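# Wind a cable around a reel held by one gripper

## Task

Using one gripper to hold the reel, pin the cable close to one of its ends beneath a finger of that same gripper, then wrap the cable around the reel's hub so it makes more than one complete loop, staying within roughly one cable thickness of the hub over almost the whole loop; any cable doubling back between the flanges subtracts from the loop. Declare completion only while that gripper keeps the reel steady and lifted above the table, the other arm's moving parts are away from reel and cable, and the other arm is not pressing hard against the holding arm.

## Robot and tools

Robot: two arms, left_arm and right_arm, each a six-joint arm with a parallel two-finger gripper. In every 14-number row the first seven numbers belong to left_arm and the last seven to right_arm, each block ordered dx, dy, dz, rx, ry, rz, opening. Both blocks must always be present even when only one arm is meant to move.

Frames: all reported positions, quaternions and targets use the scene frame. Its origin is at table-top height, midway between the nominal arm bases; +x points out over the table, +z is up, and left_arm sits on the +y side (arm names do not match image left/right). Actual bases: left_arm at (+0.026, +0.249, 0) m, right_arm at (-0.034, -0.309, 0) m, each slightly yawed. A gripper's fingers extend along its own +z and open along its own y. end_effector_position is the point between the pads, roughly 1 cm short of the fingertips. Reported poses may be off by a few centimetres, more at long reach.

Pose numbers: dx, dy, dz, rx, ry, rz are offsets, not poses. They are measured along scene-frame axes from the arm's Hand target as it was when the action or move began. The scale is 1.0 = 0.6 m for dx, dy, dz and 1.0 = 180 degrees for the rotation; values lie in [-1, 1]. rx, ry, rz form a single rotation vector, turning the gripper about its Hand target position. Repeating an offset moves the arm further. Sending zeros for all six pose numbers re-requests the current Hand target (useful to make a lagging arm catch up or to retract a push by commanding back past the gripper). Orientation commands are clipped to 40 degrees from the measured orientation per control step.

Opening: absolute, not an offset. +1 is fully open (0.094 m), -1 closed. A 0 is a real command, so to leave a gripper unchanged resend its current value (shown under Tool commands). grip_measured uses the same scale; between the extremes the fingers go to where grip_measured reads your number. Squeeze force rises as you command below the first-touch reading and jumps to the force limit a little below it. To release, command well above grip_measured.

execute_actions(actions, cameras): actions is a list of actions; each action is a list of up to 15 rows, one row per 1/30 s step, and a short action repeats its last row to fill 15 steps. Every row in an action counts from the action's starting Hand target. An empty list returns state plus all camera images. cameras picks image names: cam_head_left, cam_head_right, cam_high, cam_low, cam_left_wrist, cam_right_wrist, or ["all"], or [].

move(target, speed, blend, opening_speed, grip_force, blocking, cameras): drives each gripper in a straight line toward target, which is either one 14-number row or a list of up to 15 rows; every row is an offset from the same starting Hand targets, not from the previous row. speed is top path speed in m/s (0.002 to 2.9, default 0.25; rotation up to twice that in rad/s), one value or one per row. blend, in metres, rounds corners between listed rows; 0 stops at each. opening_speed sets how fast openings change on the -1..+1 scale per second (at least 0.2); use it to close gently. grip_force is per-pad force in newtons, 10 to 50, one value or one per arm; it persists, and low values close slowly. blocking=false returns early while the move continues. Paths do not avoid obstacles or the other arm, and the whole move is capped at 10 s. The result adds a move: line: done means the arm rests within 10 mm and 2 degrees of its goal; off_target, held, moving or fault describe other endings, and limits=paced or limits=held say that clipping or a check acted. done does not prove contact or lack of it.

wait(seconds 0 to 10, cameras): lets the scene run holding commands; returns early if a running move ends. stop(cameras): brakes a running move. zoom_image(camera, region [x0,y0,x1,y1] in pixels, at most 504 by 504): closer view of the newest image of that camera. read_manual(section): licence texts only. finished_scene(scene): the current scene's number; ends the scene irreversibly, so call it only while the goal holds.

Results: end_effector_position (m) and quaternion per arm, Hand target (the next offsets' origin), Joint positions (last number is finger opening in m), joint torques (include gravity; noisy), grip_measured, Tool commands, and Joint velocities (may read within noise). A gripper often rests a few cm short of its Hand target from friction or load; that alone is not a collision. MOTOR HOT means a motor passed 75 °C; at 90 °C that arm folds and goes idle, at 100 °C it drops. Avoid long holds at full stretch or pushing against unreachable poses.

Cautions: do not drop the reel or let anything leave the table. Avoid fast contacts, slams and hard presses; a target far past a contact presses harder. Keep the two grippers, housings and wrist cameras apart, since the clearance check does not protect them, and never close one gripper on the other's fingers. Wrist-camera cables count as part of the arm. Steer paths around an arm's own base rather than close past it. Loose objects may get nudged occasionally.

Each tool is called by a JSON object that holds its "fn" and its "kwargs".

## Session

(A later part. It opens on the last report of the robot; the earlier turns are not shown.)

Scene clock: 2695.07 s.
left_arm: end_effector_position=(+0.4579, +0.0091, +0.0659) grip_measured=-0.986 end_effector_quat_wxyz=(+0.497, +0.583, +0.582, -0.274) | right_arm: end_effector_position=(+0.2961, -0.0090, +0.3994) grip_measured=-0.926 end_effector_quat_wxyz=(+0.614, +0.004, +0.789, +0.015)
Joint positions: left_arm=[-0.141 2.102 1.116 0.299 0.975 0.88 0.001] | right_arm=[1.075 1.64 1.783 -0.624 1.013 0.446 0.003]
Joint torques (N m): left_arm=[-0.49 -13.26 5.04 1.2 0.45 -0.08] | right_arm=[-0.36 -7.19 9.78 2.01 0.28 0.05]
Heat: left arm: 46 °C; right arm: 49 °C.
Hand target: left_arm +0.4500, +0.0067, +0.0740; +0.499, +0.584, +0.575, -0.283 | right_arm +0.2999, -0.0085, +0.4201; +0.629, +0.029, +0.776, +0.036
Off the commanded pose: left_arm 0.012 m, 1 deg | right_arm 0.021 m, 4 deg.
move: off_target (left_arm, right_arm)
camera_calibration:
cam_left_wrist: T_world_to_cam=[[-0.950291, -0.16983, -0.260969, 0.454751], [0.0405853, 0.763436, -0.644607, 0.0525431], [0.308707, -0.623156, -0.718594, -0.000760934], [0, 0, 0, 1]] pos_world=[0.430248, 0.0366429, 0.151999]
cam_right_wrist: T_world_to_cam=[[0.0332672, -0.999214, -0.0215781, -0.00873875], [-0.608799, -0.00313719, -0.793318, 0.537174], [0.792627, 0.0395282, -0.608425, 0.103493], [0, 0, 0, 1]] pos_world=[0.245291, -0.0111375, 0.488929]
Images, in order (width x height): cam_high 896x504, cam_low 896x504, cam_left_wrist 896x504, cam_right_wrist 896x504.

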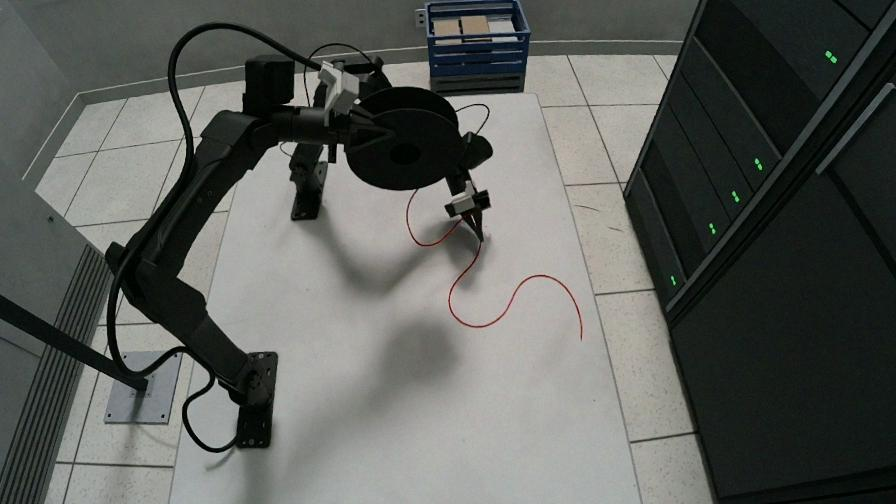

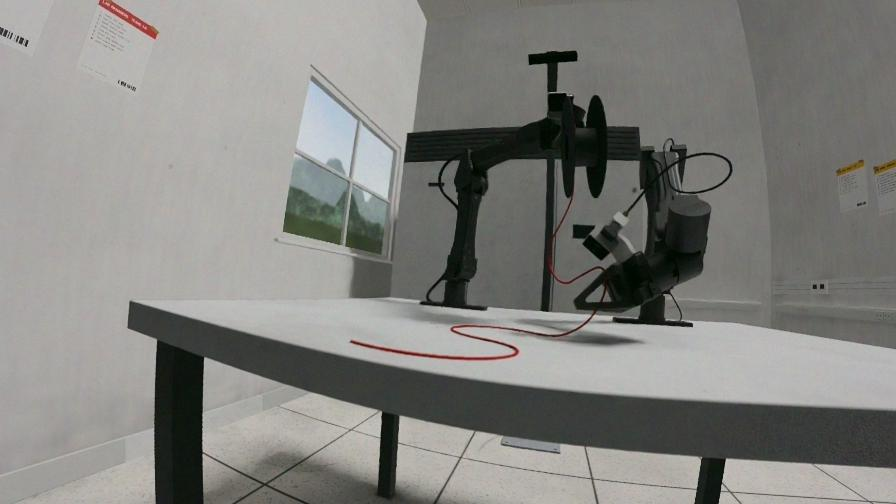

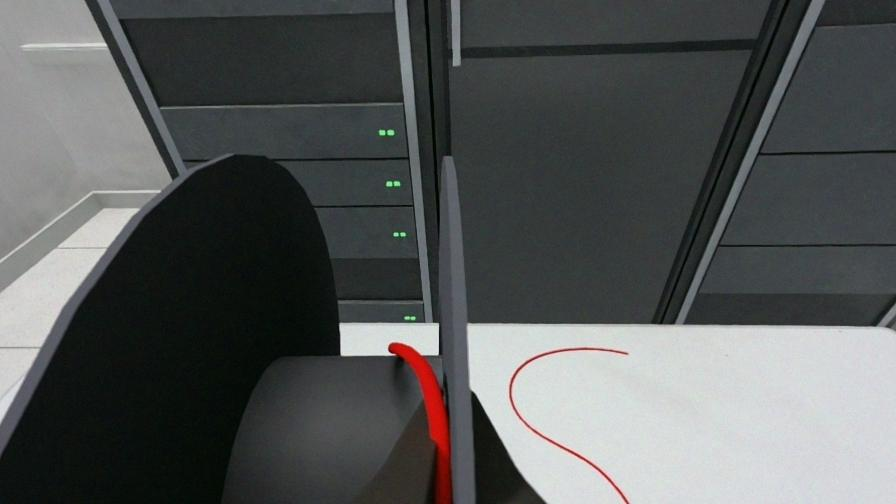

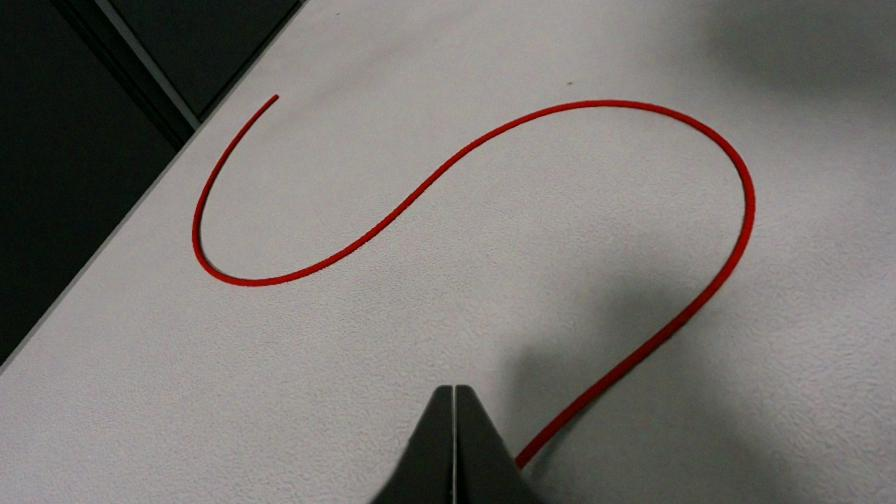

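{"fn": "move", "kwargs": {"target": [-0.1917, 0.0005, -0.0033, -0.0417, 0.1559, 0.0587, -1, 0.1333, 0, 0, 0, 0, 0, -1], "speed": 0.1, "cameras": ["cam_left_wrist", "cam_right_wrist", "cam_low", "cam_high"]}}

Scene clock: 2717.60 s.
left_arm: end_effector_position=(+0.3401, +0.0074, +0.0693) grip_measured=-0.986 end_effector_quat_wxyz=(+0.404, +0.408, +0.712, -0.405) | right_arm: end_effector_position=(+0.3757, -0.0096, +0.3965) grip_measured=-0.926 end_effector_quat_wxyz=(+0.610, +0.007, +0.793, +0.014)
Joint positions: left_arm=[-0.225 1.784 0.599 0.57 0.927 0.248 0.001] | right_arm=[0.887 1.8 1.943 -0.539 0.845 0.334 0.003]
Joint torques (N m): left_arm=[-0.38 -9.2 4.18 1.28 0.22 -0.05] | right_arm=[-0.34 -8.84 10 2.18 0.19 0.03]
Heat: left arm: 49 °C; right arm: 50 °C.
Hand target: left_arm +0.3350, +0.0071, +0.0720; +0.405, +0.409, +0.710, -0.406 | right_arm +0.3800, -0.0086, +0.4198; +0.629, +0.029, +0.776, +0.036
Off the commanded pose: left_arm 0.006 m, 0 deg | right_arm 0.024 m, 5 deg.
move: off_target (right_arm)
camera_calibration:
cam_left_wrist: T_world_to_cam=[[-0.907932, -0.339312, 0.246022, 0.295114], [-0.413635, 0.630801, -0.656503, 0.216988], [0.0675678, -0.697823, -0.713076, 0.119261], [0, 0, 0, 1]] pos_world=[0.349639, 0.0464827, 0.154891]
cam_right_wrist: T_world_to_cam=[[0.0265376, -0.999361, -0.0239423, -0.00861208], [-0.618264, 0.00241219, -0.785967, 0.58412], [0.785523, 0.0356603, -0.617805, 0.044974], [0, 0, 0, 1]] pos_world=[0.326041, -0.0116194, 0.486678]
Images, in order (width x height): cam_high 896x504, cam_low 896x504, cam_left_wrist 896x504, cam_right_wrist 896x504.

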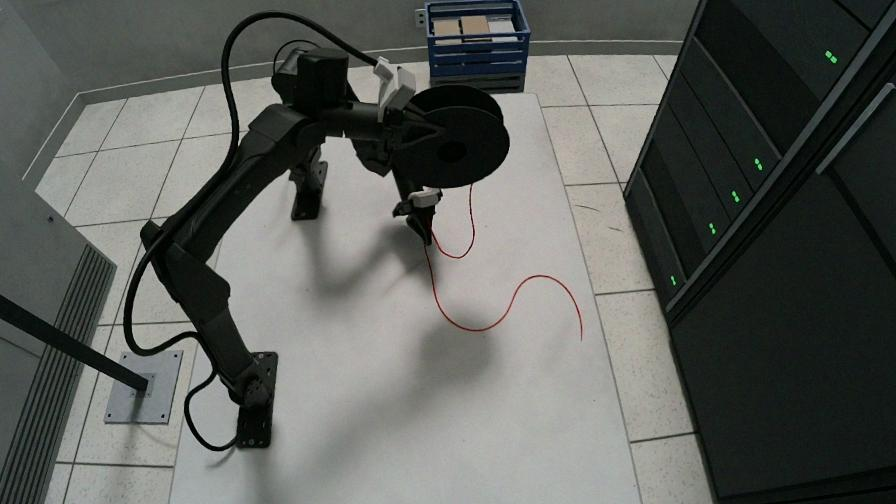

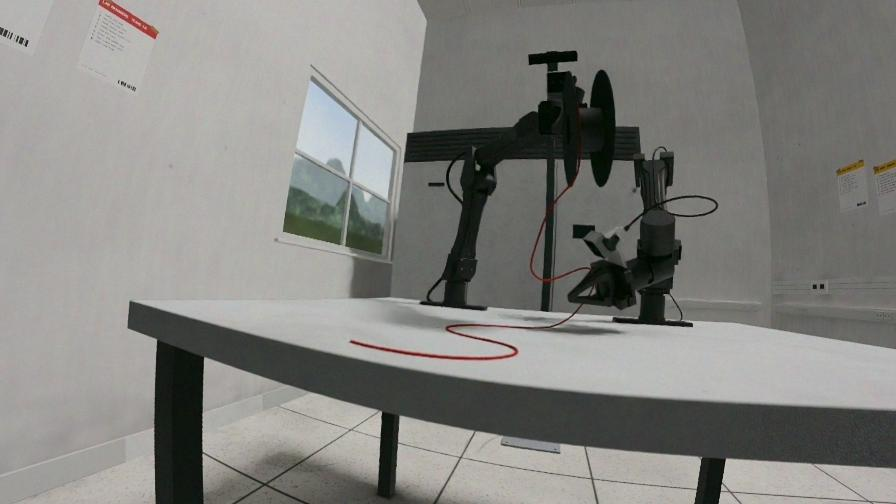

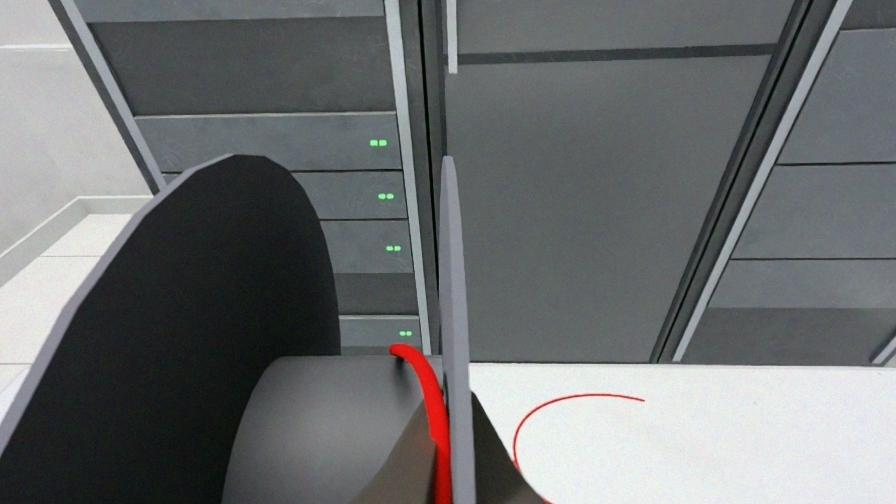

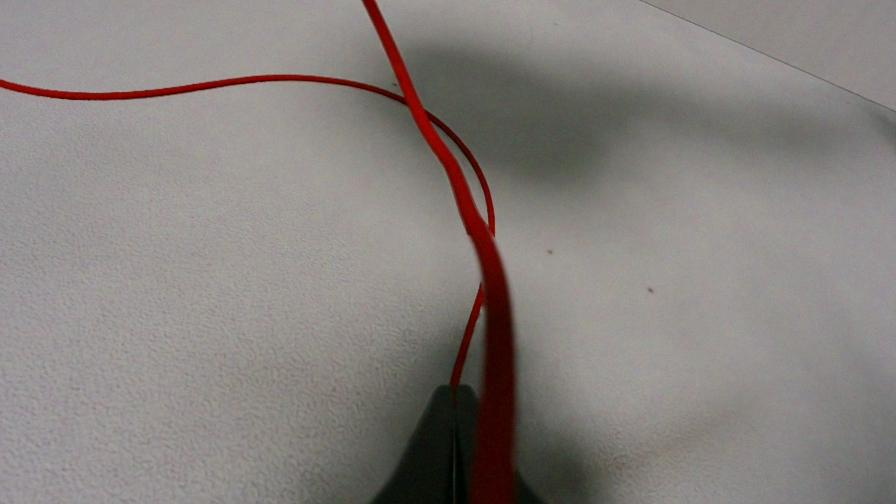

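{"fn": "move", "kwargs": {"target": [-0.1667, 0, 0.1383, -0.0503, 0.1881, 0.0709, -1, 0.1167, 0, 0.008, 0, 0, 0, -1], "speed": 0.1, "cameras": ["cam_left_wrist", "cam_right_wrist", "cam_low", "cam_high"]}}

Scene clock: 2736.63 s.
left_arm: end_effector_position=(+0.2412, +0.0051, +0.1625) grip_measured=-0.986 end_effector_quat_wxyz=(+0.264, +0.165, +0.798, -0.516) | right_arm: end_effector_position=(+0.4463, -0.0076, +0.4045) grip_measured=-0.926 end_effector_quat_wxyz=(+0.611, +0.013, +0.791, +0.020)
Joint positions: left_arm=[-0.383 1.064 0.439 0.138 0.796 -0.533 0.001] | right_arm=[0.76 2.038 2.291 -0.597 0.724 0.281 0.003]
Joint torques (N m): left_arm=[-0.16 -3.48 6.41 1.24 0.11 0.03] | right_arm=[-0.38 -10.65 9.74 2.13 0.11 0.03]
Heat: left arm: 47 °C; right arm: 50 °C.
Hand target: left_arm +0.2350, +0.0070, +0.1551; +0.254, +0.161, +0.803, -0.514 | right_arm +0.4499, -0.0085, +0.4248; +0.629, +0.029, +0.776, +0.036
Off the commanded pose: left_arm 0.010 m, 1 deg | right_arm 0.020 m, 4 deg.
move: off_target (right_arm)
camera_calibration:
cam_left_wrist: T_world_to_cam=[[-0.535149, -0.412756, 0.737054, 0.0123022], [-0.833953, 0.397234, -0.383049, 0.296847], [-0.134677, -0.819657, -0.556799, 0.214751], [0, 0, 0, 1]] pos_world=[0.283062, 0.0631818, 0.224213]
cam_right_wrist: T_world_to_cam=[[0.0252611, -0.998869, -0.040286, -0.0010512], [-0.615187, 0.0162321, -0.788214, 0.633615], [0.787977, 0.0446946, -0.614081, -0.00813643], [0, 0, 0, 1]] pos_world=[0.396229, -0.0109713, 0.494386]
Images, in order (width x height): cam_high 896x504, cam_low 896x504, cam_left_wrist 896x504, cam_right_wrist 896x504.

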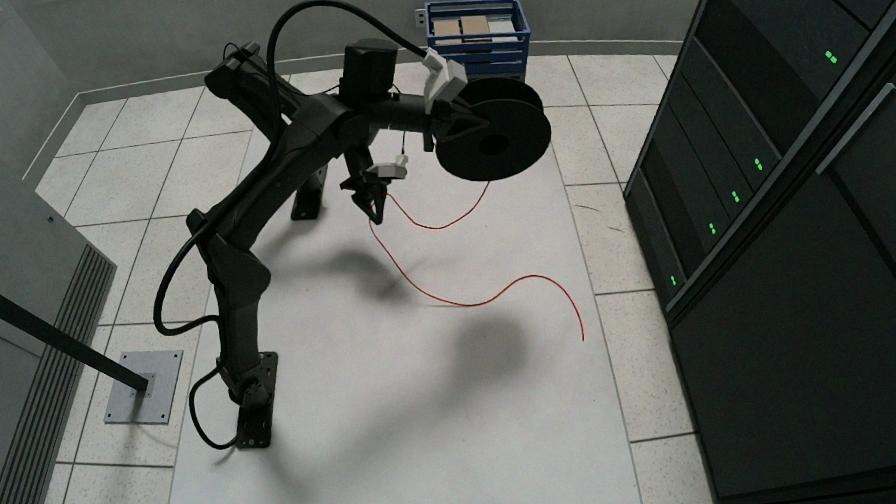

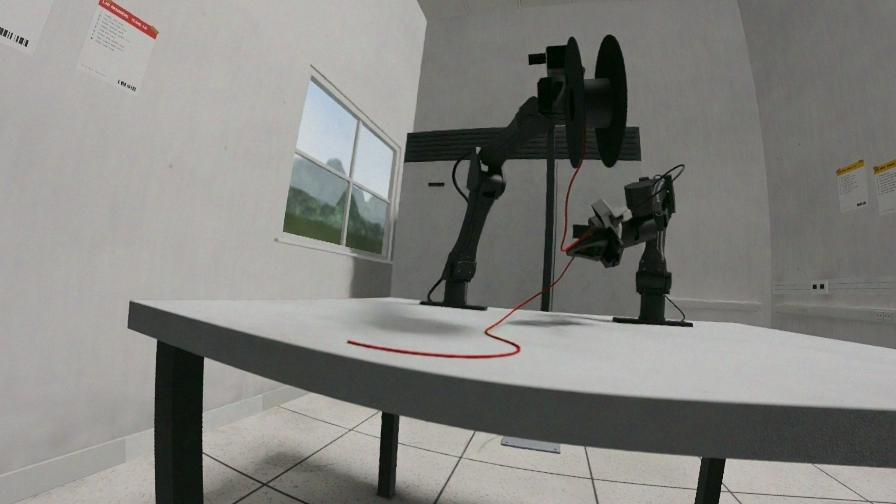

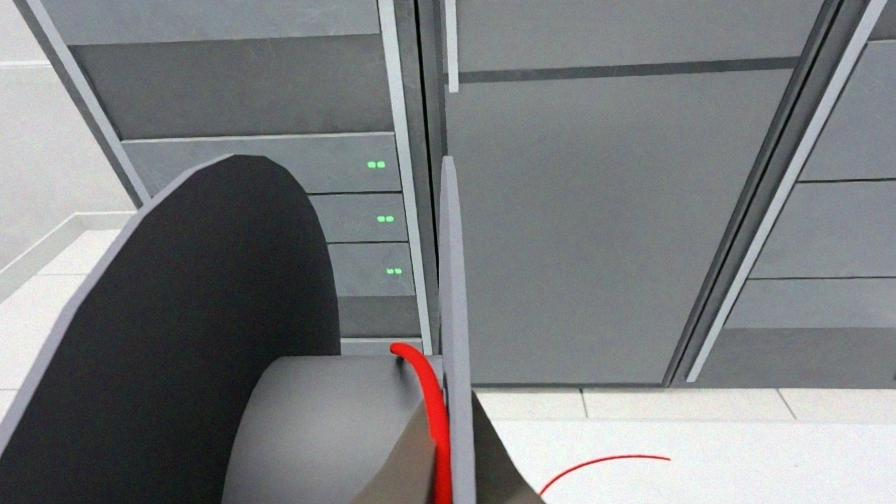

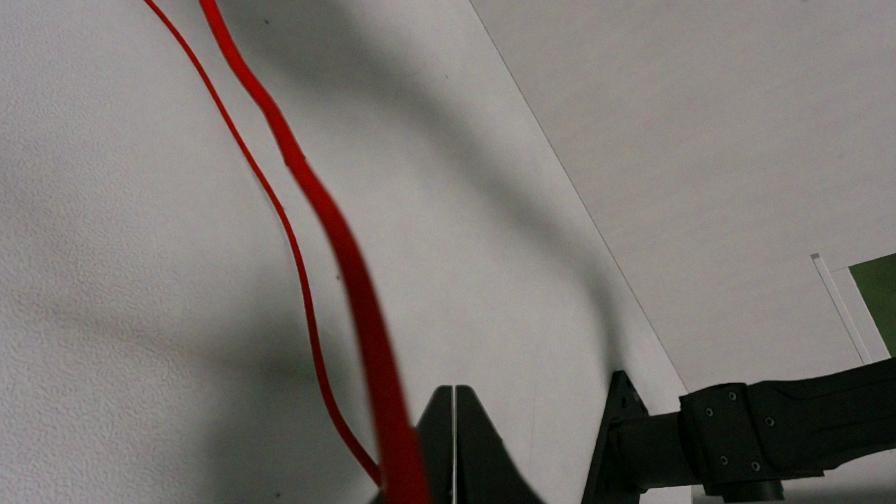

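{"fn": "move", "kwargs": {"target": [-0.0333, 0.0717, 0.1915, -0.0438, 0.1637, 0.0617, -1, 0.0383, 0, -0.0913, 0, 0, 0, -1], "speed": 0.1, "cameras": ["cam_left_wrist", "cam_right_wrist", "cam_low", "cam_high"]}}

Scene clock: 2777.73 s.
left_arm: end_effector_position=(+0.2172, +0.0496, +0.2566) grip_measured=-0.986 end_effector_quat_wxyz=(+0.095, -0.077, +0.821, -0.557) | right_arm: end_effector_position=(+0.4727, -0.0042, +0.3494) grip_measured=-0.926 end_effector_quat_wxyz=(+0.610, +0.013, +0.792, +0.019)
Joint positions: left_arm=[-0.192 0.865 0.807 -0.607 0.947 -0.927 0.001] | right_arm=[0.725 2.038 2.057 -0.357 0.691 0.269 0.003]
Joint torques (N m): left_arm=[0.54 -1.81 11.54 1.02 0.35 0.02] | right_arm=[-0.44 -14.05 6.65 2.34 0.11 0.02]
Heat: left arm: 41 °C; right arm: 55 °C.
Hand target: left_arm +0.2150, +0.0500, +0.2700; +0.100, -0.070, +0.816, -0.564 | right_arm +0.4729, -0.0086, +0.3701; +0.629, +0.029, +0.776, +0.036
Off the commanded pose: left_arm 0.014 m, 1 deg | right_arm 0.021 m, 4 deg.
move: off_target (left_arm, right_arm)
camera_calibration:
cam_left_wrist: T_world_to_cam=[[0.0194431, -0.367169, 0.929951, -0.223805], [-0.976315, 0.193489, 0.0968068, 0.213173], [-0.215479, -0.909807, -0.35471, 0.270533], [0, 0, 0, 1]] pos_world=[0.270769, 0.122712, 0.283452]
cam_right_wrist: T_world_to_cam=[[0.023916, -0.99887, -0.0410715, 0.000375304], [-0.617908, 0.0175264, -0.786055, 0.606944], [0.785887, 0.0441777, -0.61679, -0.0609718], [0, 0, 0, 1]] pos_world=[0.422943, -0.00756905, 0.4395]
Images, in order (width x height): cam_high 896x504, cam_low 896x504, cam_left_wrist 896x504, cam_right_wrist 896x504.

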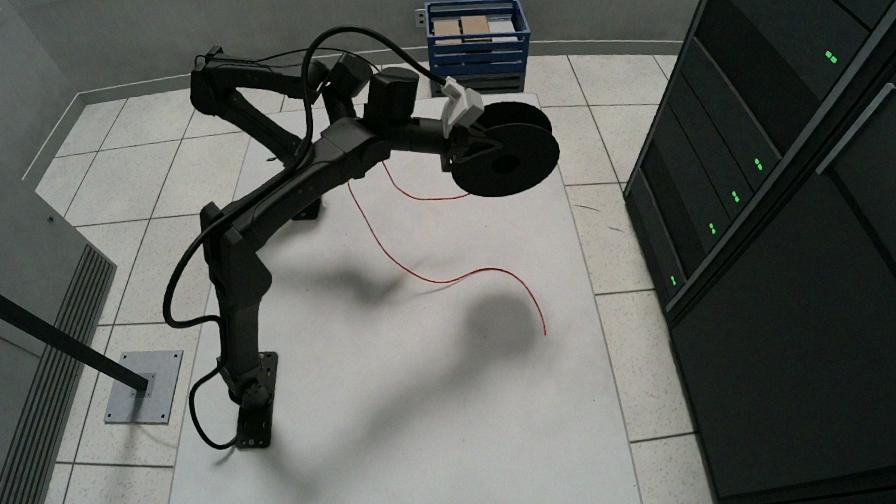

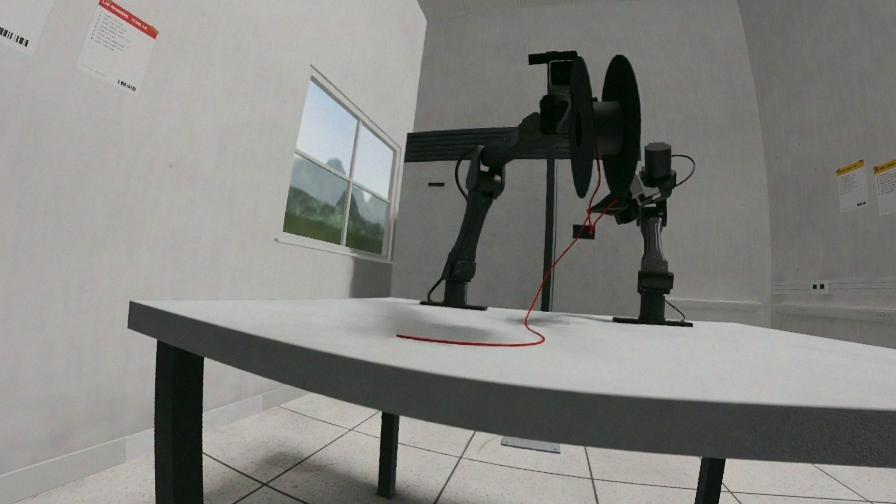

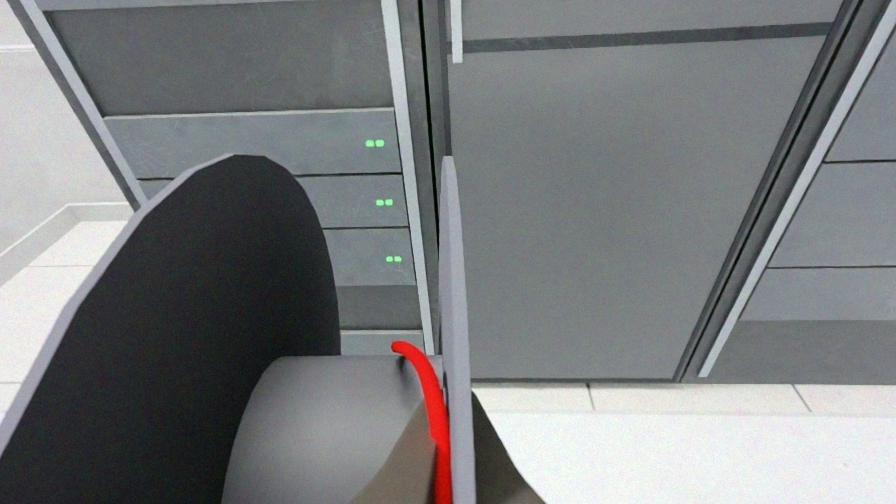

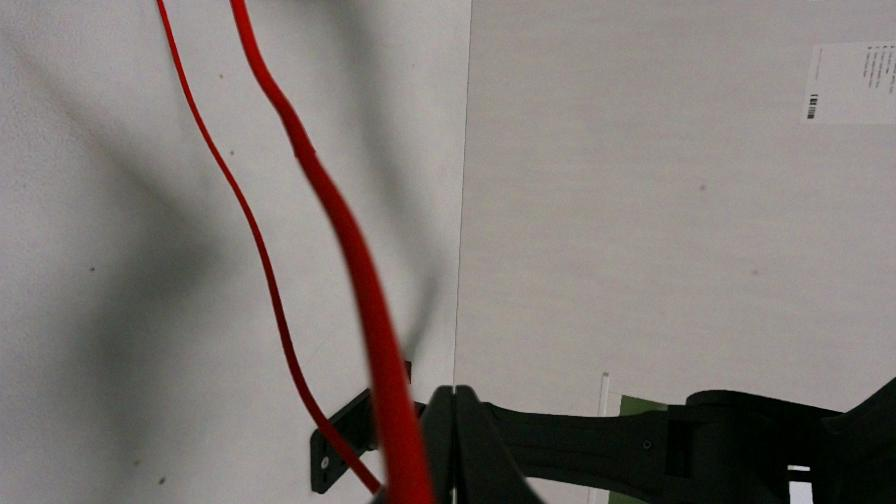

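{"fn": "execute_actions", "kwargs": {"actions": [], "cameras": ["cam_head_left", "cam_head_right"]}}

{"fn": "zoom_image", "kwargs": {"camera": "cam_head_left", "region": [280, 140, 600, 400]}}

{"fn": "zoom_image", "kwargs": {"camera": "cam_head_right", "region": [280, 140, 600, 400]}}

Scene clock: 2788.33 s.
left_arm: end_effector_position=(+0.2171, +0.0496, +0.2566) grip_measured=-0.986 end_effector_quat_wxyz=(+0.095, -0.077, +0.821, -0.557) | right_arm: end_effector_position=(+0.4727, -0.0042, +0.3494) grip_measured=-0.926 end_effector_quat_wxyz=(+0.610, +0.013, +0.792, +0.019)
Joint positions: left_arm=[-0.192 0.865 0.807 -0.607 0.947 -0.927 0.001] | right_arm=[0.725 2.038 2.057 -0.357 0.691 0.269 0.003]
Joint velocities: within noise
Joint torques (N m): left_arm=[0.66 -1.55 11.7 1.03 0.37 -0.04] | right_arm=[-0.44 -14.05 6.64 2.34 0.11 0.03]
Heat: left arm: 40 °C; right arm: 54 °C.
Hand target: left_arm +0.2150, +0.0500, +0.2700; +0.101, -0.070, +0.816, -0.564 | right_arm +0.4729, -0.0086, +0.3701; +0.629, +0.029, +0.776, +0.036
Tool commands: left_gripper/opening=-1.0 right_gripper/opening=-1.0
Off the commanded pose: left_arm 0.014 m, 1 deg | right_arm 0.021 m, 4 deg.
Images, in order (width x height): cam_head_left 896x504, cam_head_right 896x504.

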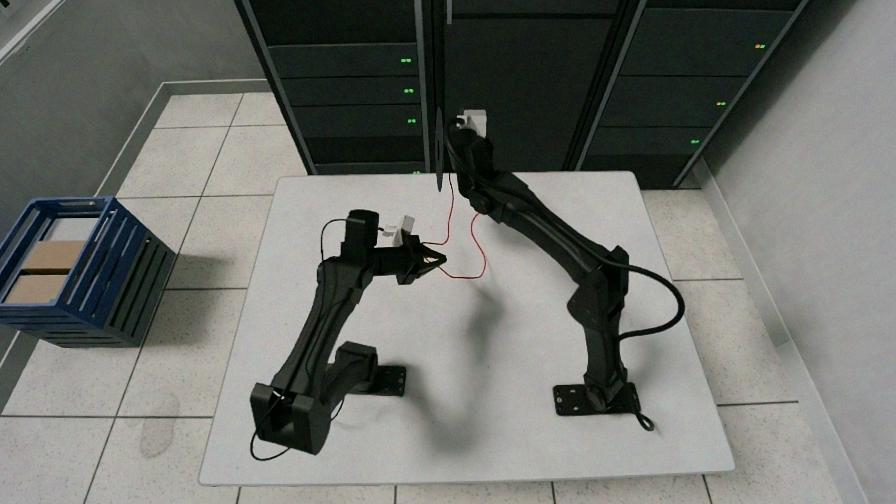

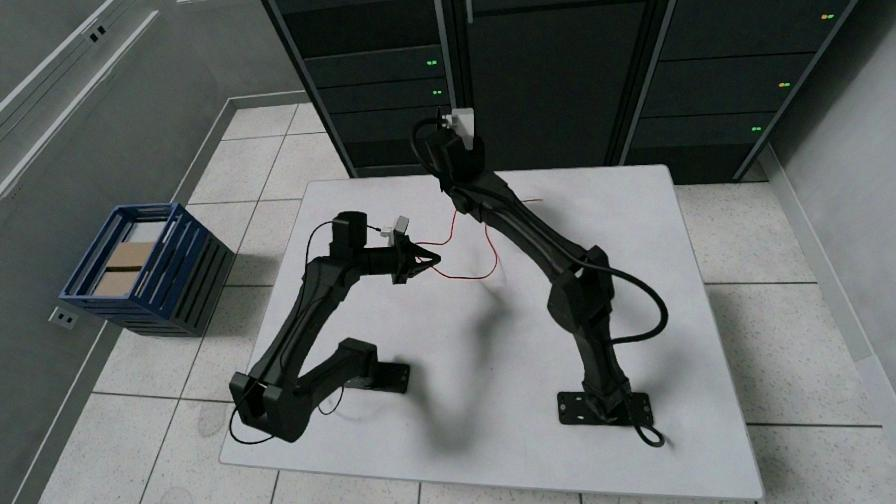

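Scaled by 1.575 from the camera's 896x504 image, which has a finer 1280x720 frame.

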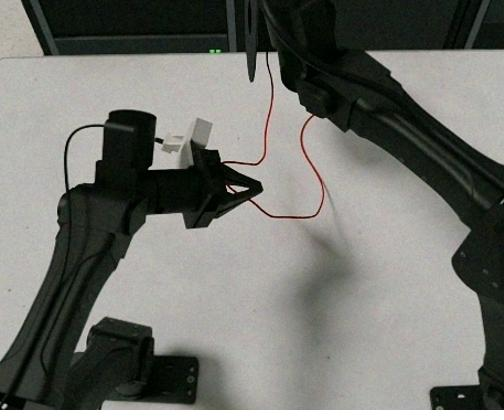

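Scaled by 1.575 from the camera's 896x504 image, which has a finer 1280x720 frame.

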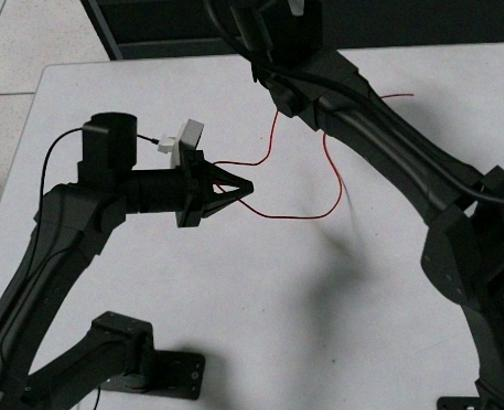

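{"fn": "move", "kwargs": {"target": [[0.0667, 0.1133, 0.0083, -0.0336, 0.081, 0.0724, -1, 0.016, 0, -0.106, 0, 0, 0, -1], [0.1667, 0.1133, 0.0583, -0.0671, 0.1621, 0.1447, -1, 0.0317, 0, -0.2118, 0, 0, 0, -1]], "speed": 0.08, "blend": 0.02, "cameras": ["cam_left_wrist", "cam_right_wrist", "cam_low", "cam_high", "cam_head_left"]}}

Scene clock: 2837.63 s.
left_arm: end_effector_position=(+0.3125, +0.1195, +0.2945) grip_measured=-0.986 end_effector_quat_wxyz=(+0.002, -0.406, +0.715, -0.568) | right_arm: end_effector_position=(+0.4877, -0.0081, +0.2384) grip_measured=-0.926 end_effector_quat_wxyz=(+0.617, +0.020, +0.786, +0.026)
Joint positions: left_arm=[0.139 1.113 1.07 -0.68 1.007 -1.442 0.001] | right_arm=[0.697 2.053 1.612 0.136 0.666 0.26 0.003]
Joint torques (N m): left_arm=[-0.44 -2.26 11.44 1.17 0.28 -0.02] | right_arm=[-0.46 -11.73 6.91 2.4 0.07 0.03]
Heat: left arm: 41 °C; right arm: 55 °C.
Hand target: left_arm +0.3150, +0.1180, +0.3050; +0.009, -0.398, +0.716, -0.573 | right_arm +0.4920, -0.0086, +0.2428; +0.629, +0.029, +0.776, +0.036
Off the commanded pose: left_arm 0.011 m, 1 deg | right_arm 0.006 m, 2 deg.
move: off_target (left_arm)
camera_calibration:
cam_left_wrist: T_world_to_cam=[[0.578466, -0.0239799, 0.815354, -0.417146], [-0.80715, -0.161223, 0.567905, 0.139801], [0.117835, -0.986627, -0.112617, 0.201854], [0, 0, 0, 1]] pos_world=[0.33036, 0.21169, 0.283461]
cam_right_wrist: T_world_to_cam=[[0.02291, -0.997986, -0.0591507, -0.00372934], [-0.602059, 0.0334617, -0.79775, 0.524184], [0.798123, 0.0538887, -0.60008, -0.150981], [0, 0, 0, 1]] pos_world=[0.436176, -0.0131258, 0.327347]
Images, in order (width x height): cam_head_left 896x504, cam_high 896x504, cam_low 896x504, cam_left_wrist 896x504, cam_right_wrist 896x504.

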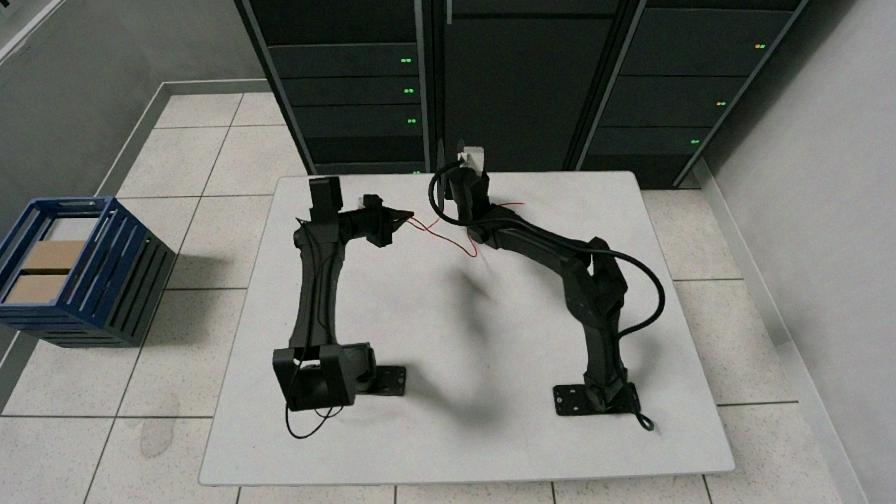

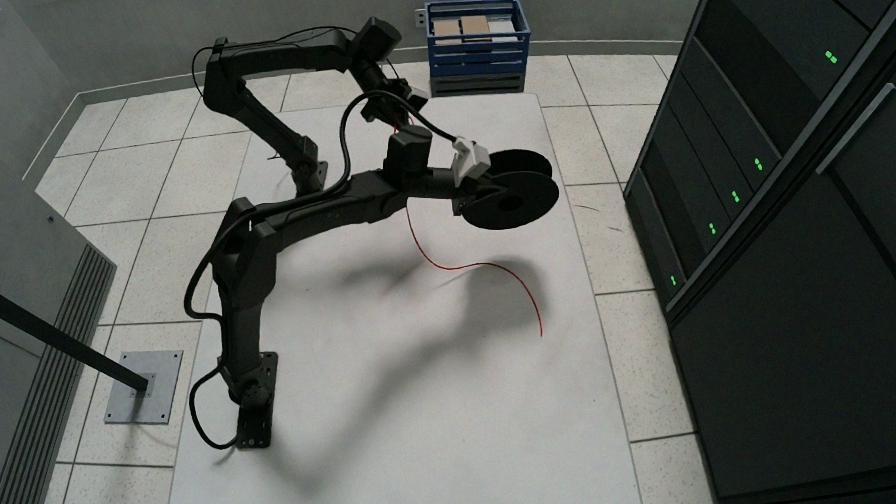

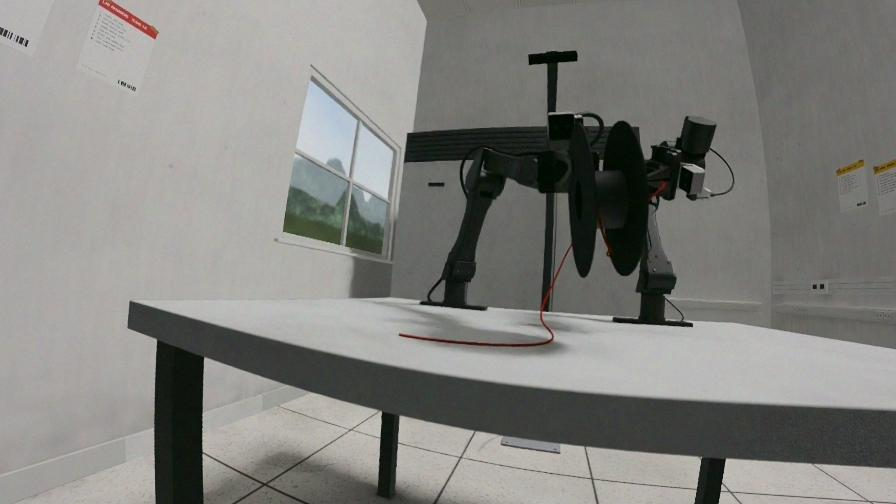

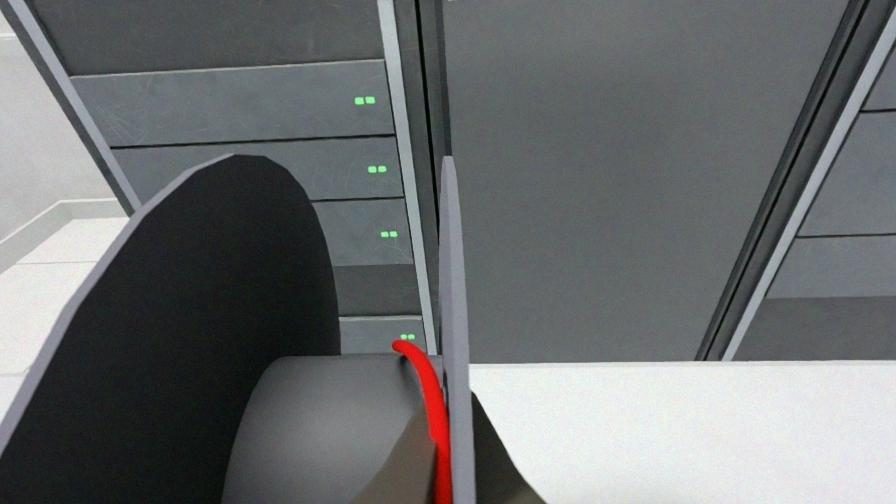

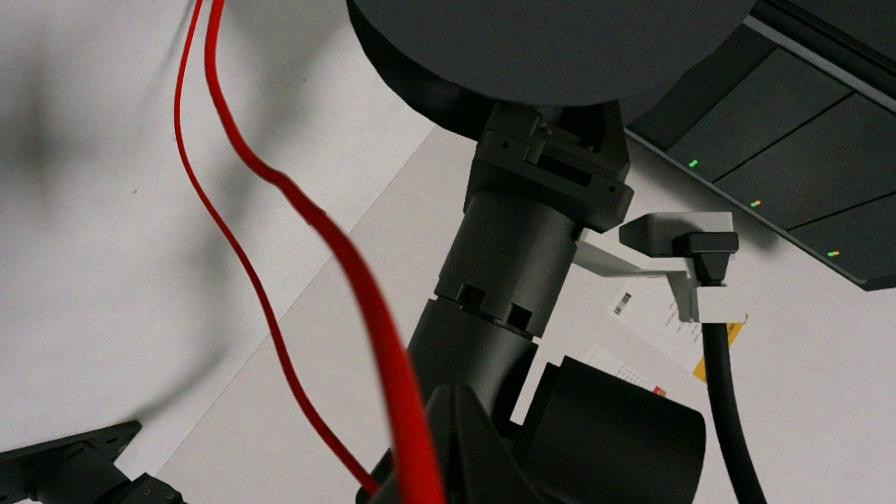

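{"fn": "execute_actions", "kwargs": {"actions": [], "cameras": ["cam_head_left", "cam_head_right"]}}

{"fn": "zoom_image", "kwargs": {"camera": "cam_head_left", "region": [340, 130, 560, 290]}}

{"fn": "zoom_image", "kwargs": {"camera": "cam_head_right", "region": [340, 130, 560, 290]}}

Scene clock: 2857.57 s.
left_arm: end_effector_position=(+0.3125, +0.1196, +0.2945) grip_measured=-0.986 end_effector_quat_wxyz=(+0.002, -0.406, +0.715, -0.568) | right_arm: end_effector_position=(+0.4877, -0.0081, +0.2384) grip_measured=-0.926 end_effector_quat_wxyz=(+0.618, +0.020, +0.786, +0.026)
Joint positions: left_arm=[0.139 1.113 1.07 -0.679 1.006 -1.443 0.001] | right_arm=[0.697 2.053 1.612 0.136 0.666 0.26 0.003]
Joint velocities: within noise
Joint torques (N m): left_arm=[-0.54 -2.26 11.47 1.17 0.3 -0.01] | right_arm=[-0.44 -11.74 6.94 2.38 0.06 0.03]
Heat: left arm: 42 °C; right arm: 55 °C.
Hand target: left_arm +0.3150, +0.1180, +0.3050; +0.009, -0.398, +0.716, -0.573 | right_arm +0.4920, -0.0086, +0.2428; +0.629, +0.029, +0.776, +0.036
Tool commands: left_gripper/opening=-1.0 right_gripper/opening=-1.0
Off the commanded pose: left_arm 0.011 m, 1 deg | right_arm 0.006 m, 2 deg.
Images, in order (width x height): cam_head_left 896x504, cam_head_right 896x504.

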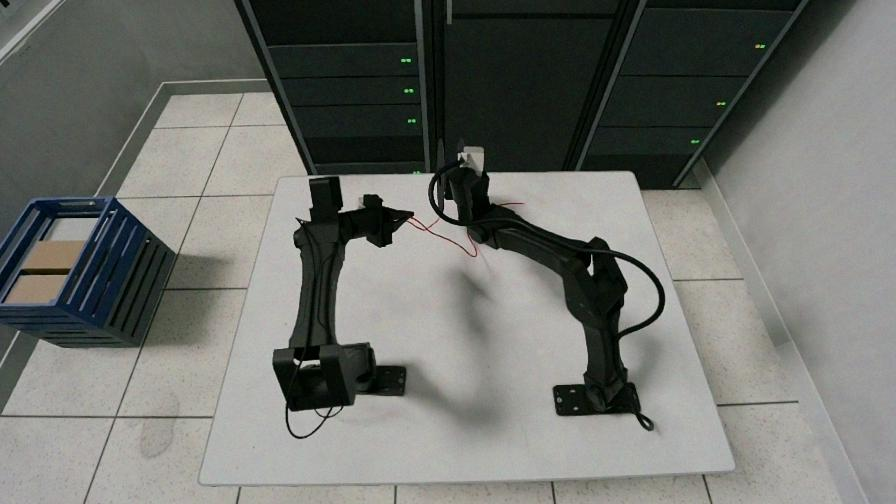

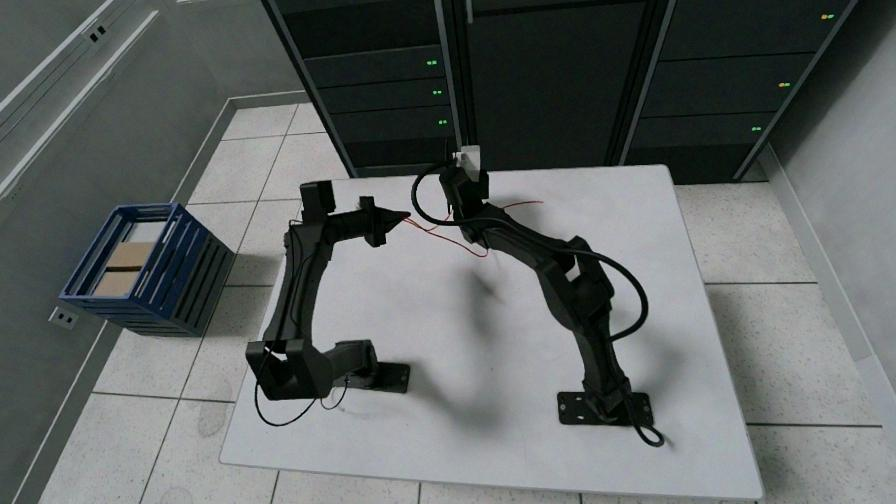

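Scaled by 2.291 from the camera's 896x504 image, which has a finer 1280x720 frame.

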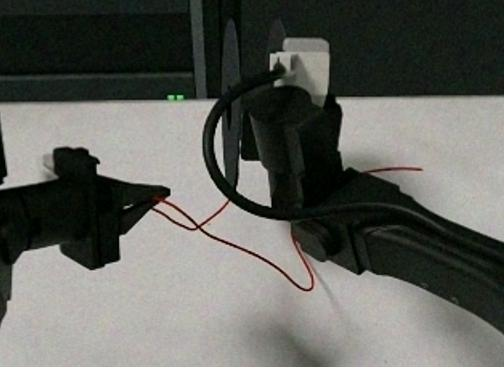

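Scaled by 2.291 from the camera's 896x504 image, which has a finer 1280x720 frame.

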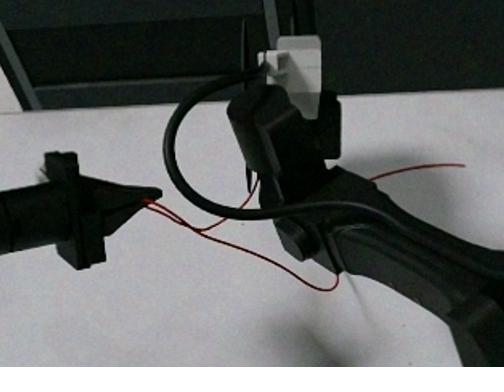

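{"fn": "move", "kwargs": {"target": [0.1867, 0.01, 0.14, -0.0958, 0.166, 0.0697, -1, 0.0, 0, -0.015, 0, 0, 0, -1], "speed": 0.08, "cameras": ["cam_left_wrist", "cam_right_wrist", "cam_low", "cam_high", "cam_head_left"]}}

Scene clock: 2917.67 s.
left_arm: end_effector_position=(+0.4263, +0.1265, +0.3865) grip_measured=-0.986 end_effector_quat_wxyz=(+0.165, +0.601, -0.555, +0.551) | right_arm: end_effector_position=(+0.4883, -0.0076, +0.2349) grip_measured=-0.926 end_effector_quat_wxyz=(+0.621, +0.022, +0.783, +0.030)
Joint positions: left_arm=[0.132 1.62 1.83 -0.889 1 -2.09 0.001] | right_arm=[0.697 2.058 1.595 0.17 0.666 0.26 0.003]
Joint torques (N m): left_arm=[-0.64 -5.87 10.95 0.93 0.29 -0.07] | right_arm=[-0.47 -11.43 6.41 2.36 0.06 0.04]
Heat: left arm: 42 °C; right arm: 58 °C.
Hand target: left_arm +0.4271, +0.1240, +0.3888; +0.172, +0.603, -0.554, +0.547 | right_arm +0.4920, -0.0086, +0.2338; +0.629, +0.029, +0.776, +0.036
Off the commanded pose: left_arm 0.004 m, 1 deg | right_arm 0.004 m, 2 deg.
joint sent to its limit (left arm) — joint 6 (wrist roll), lower limit. The joint targets still meet the commanded pose.
move: done
camera_calibration:
cam_left_wrist: T_world_to_cam=[[0.849093, 0.328843, 0.413405, -0.562549], [-0.412914, -0.0749235, 0.907683, -0.129824], [0.329459, -0.941408, 0.0721672, 0.0382958], [0, 0, 0, 1]] pos_world=[0.411433, 0.211316, 0.347637]
cam_right_wrist: T_world_to_cam=[[0.0236219, -0.997494, -0.0666875, -0.0019495], [-0.594424, 0.0396196, -0.803175, 0.519422], [0.803805, 0.0586132, -0.591999, -0.158173], [0, 0, 0, 1]] pos_world=[0.435944, -0.0132529, 0.323419]
Images, in order (width x height): cam_head_left 896x504, cam_high 896x504, cam_low 896x504, cam_left_wrist 896x504, cam_right_wrist 896x504.

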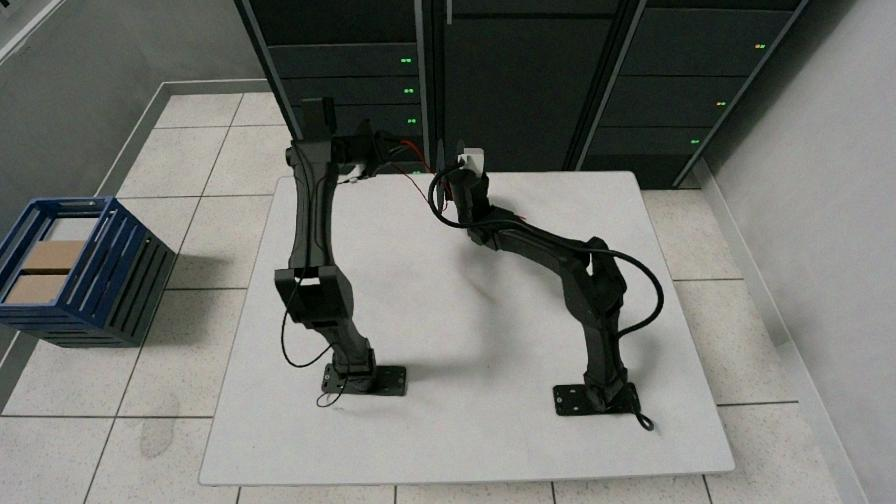

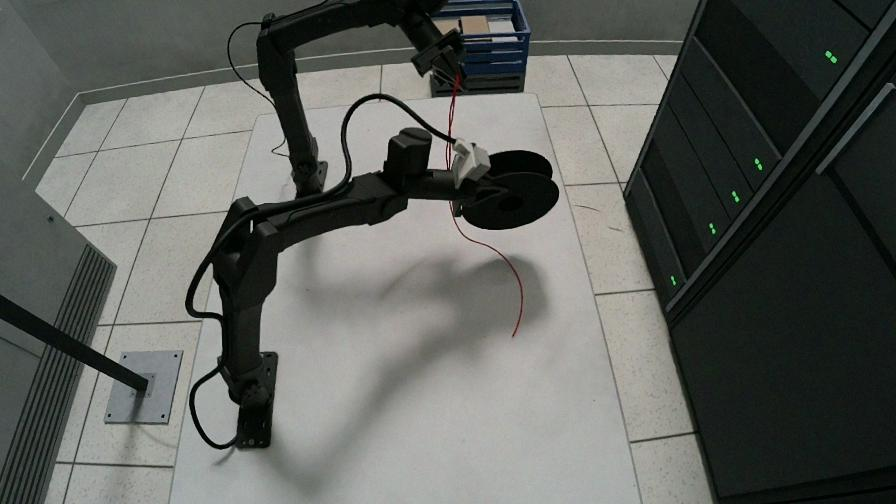

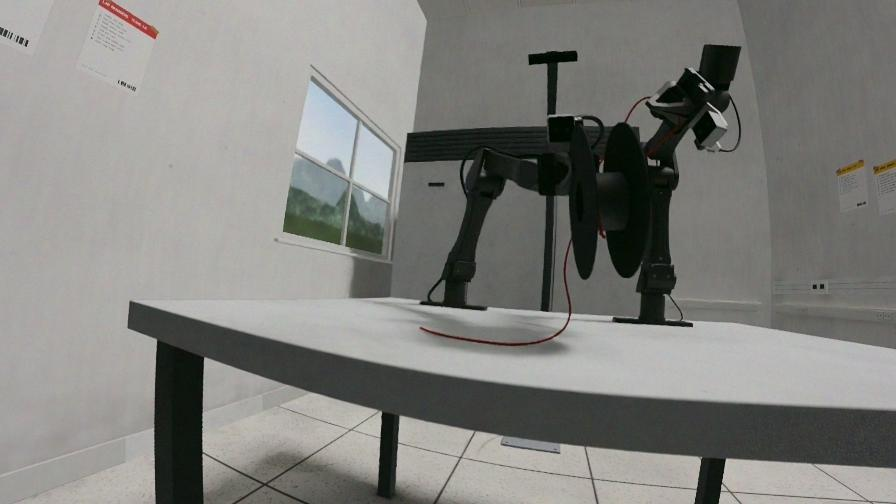

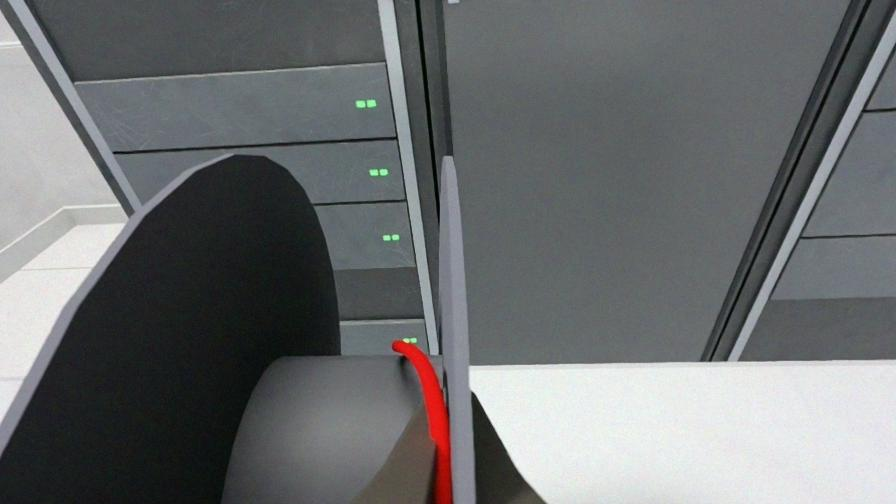

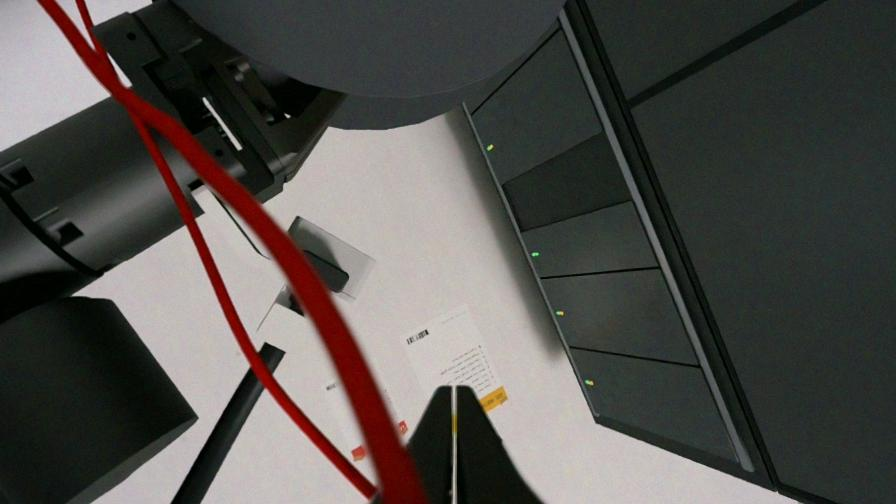

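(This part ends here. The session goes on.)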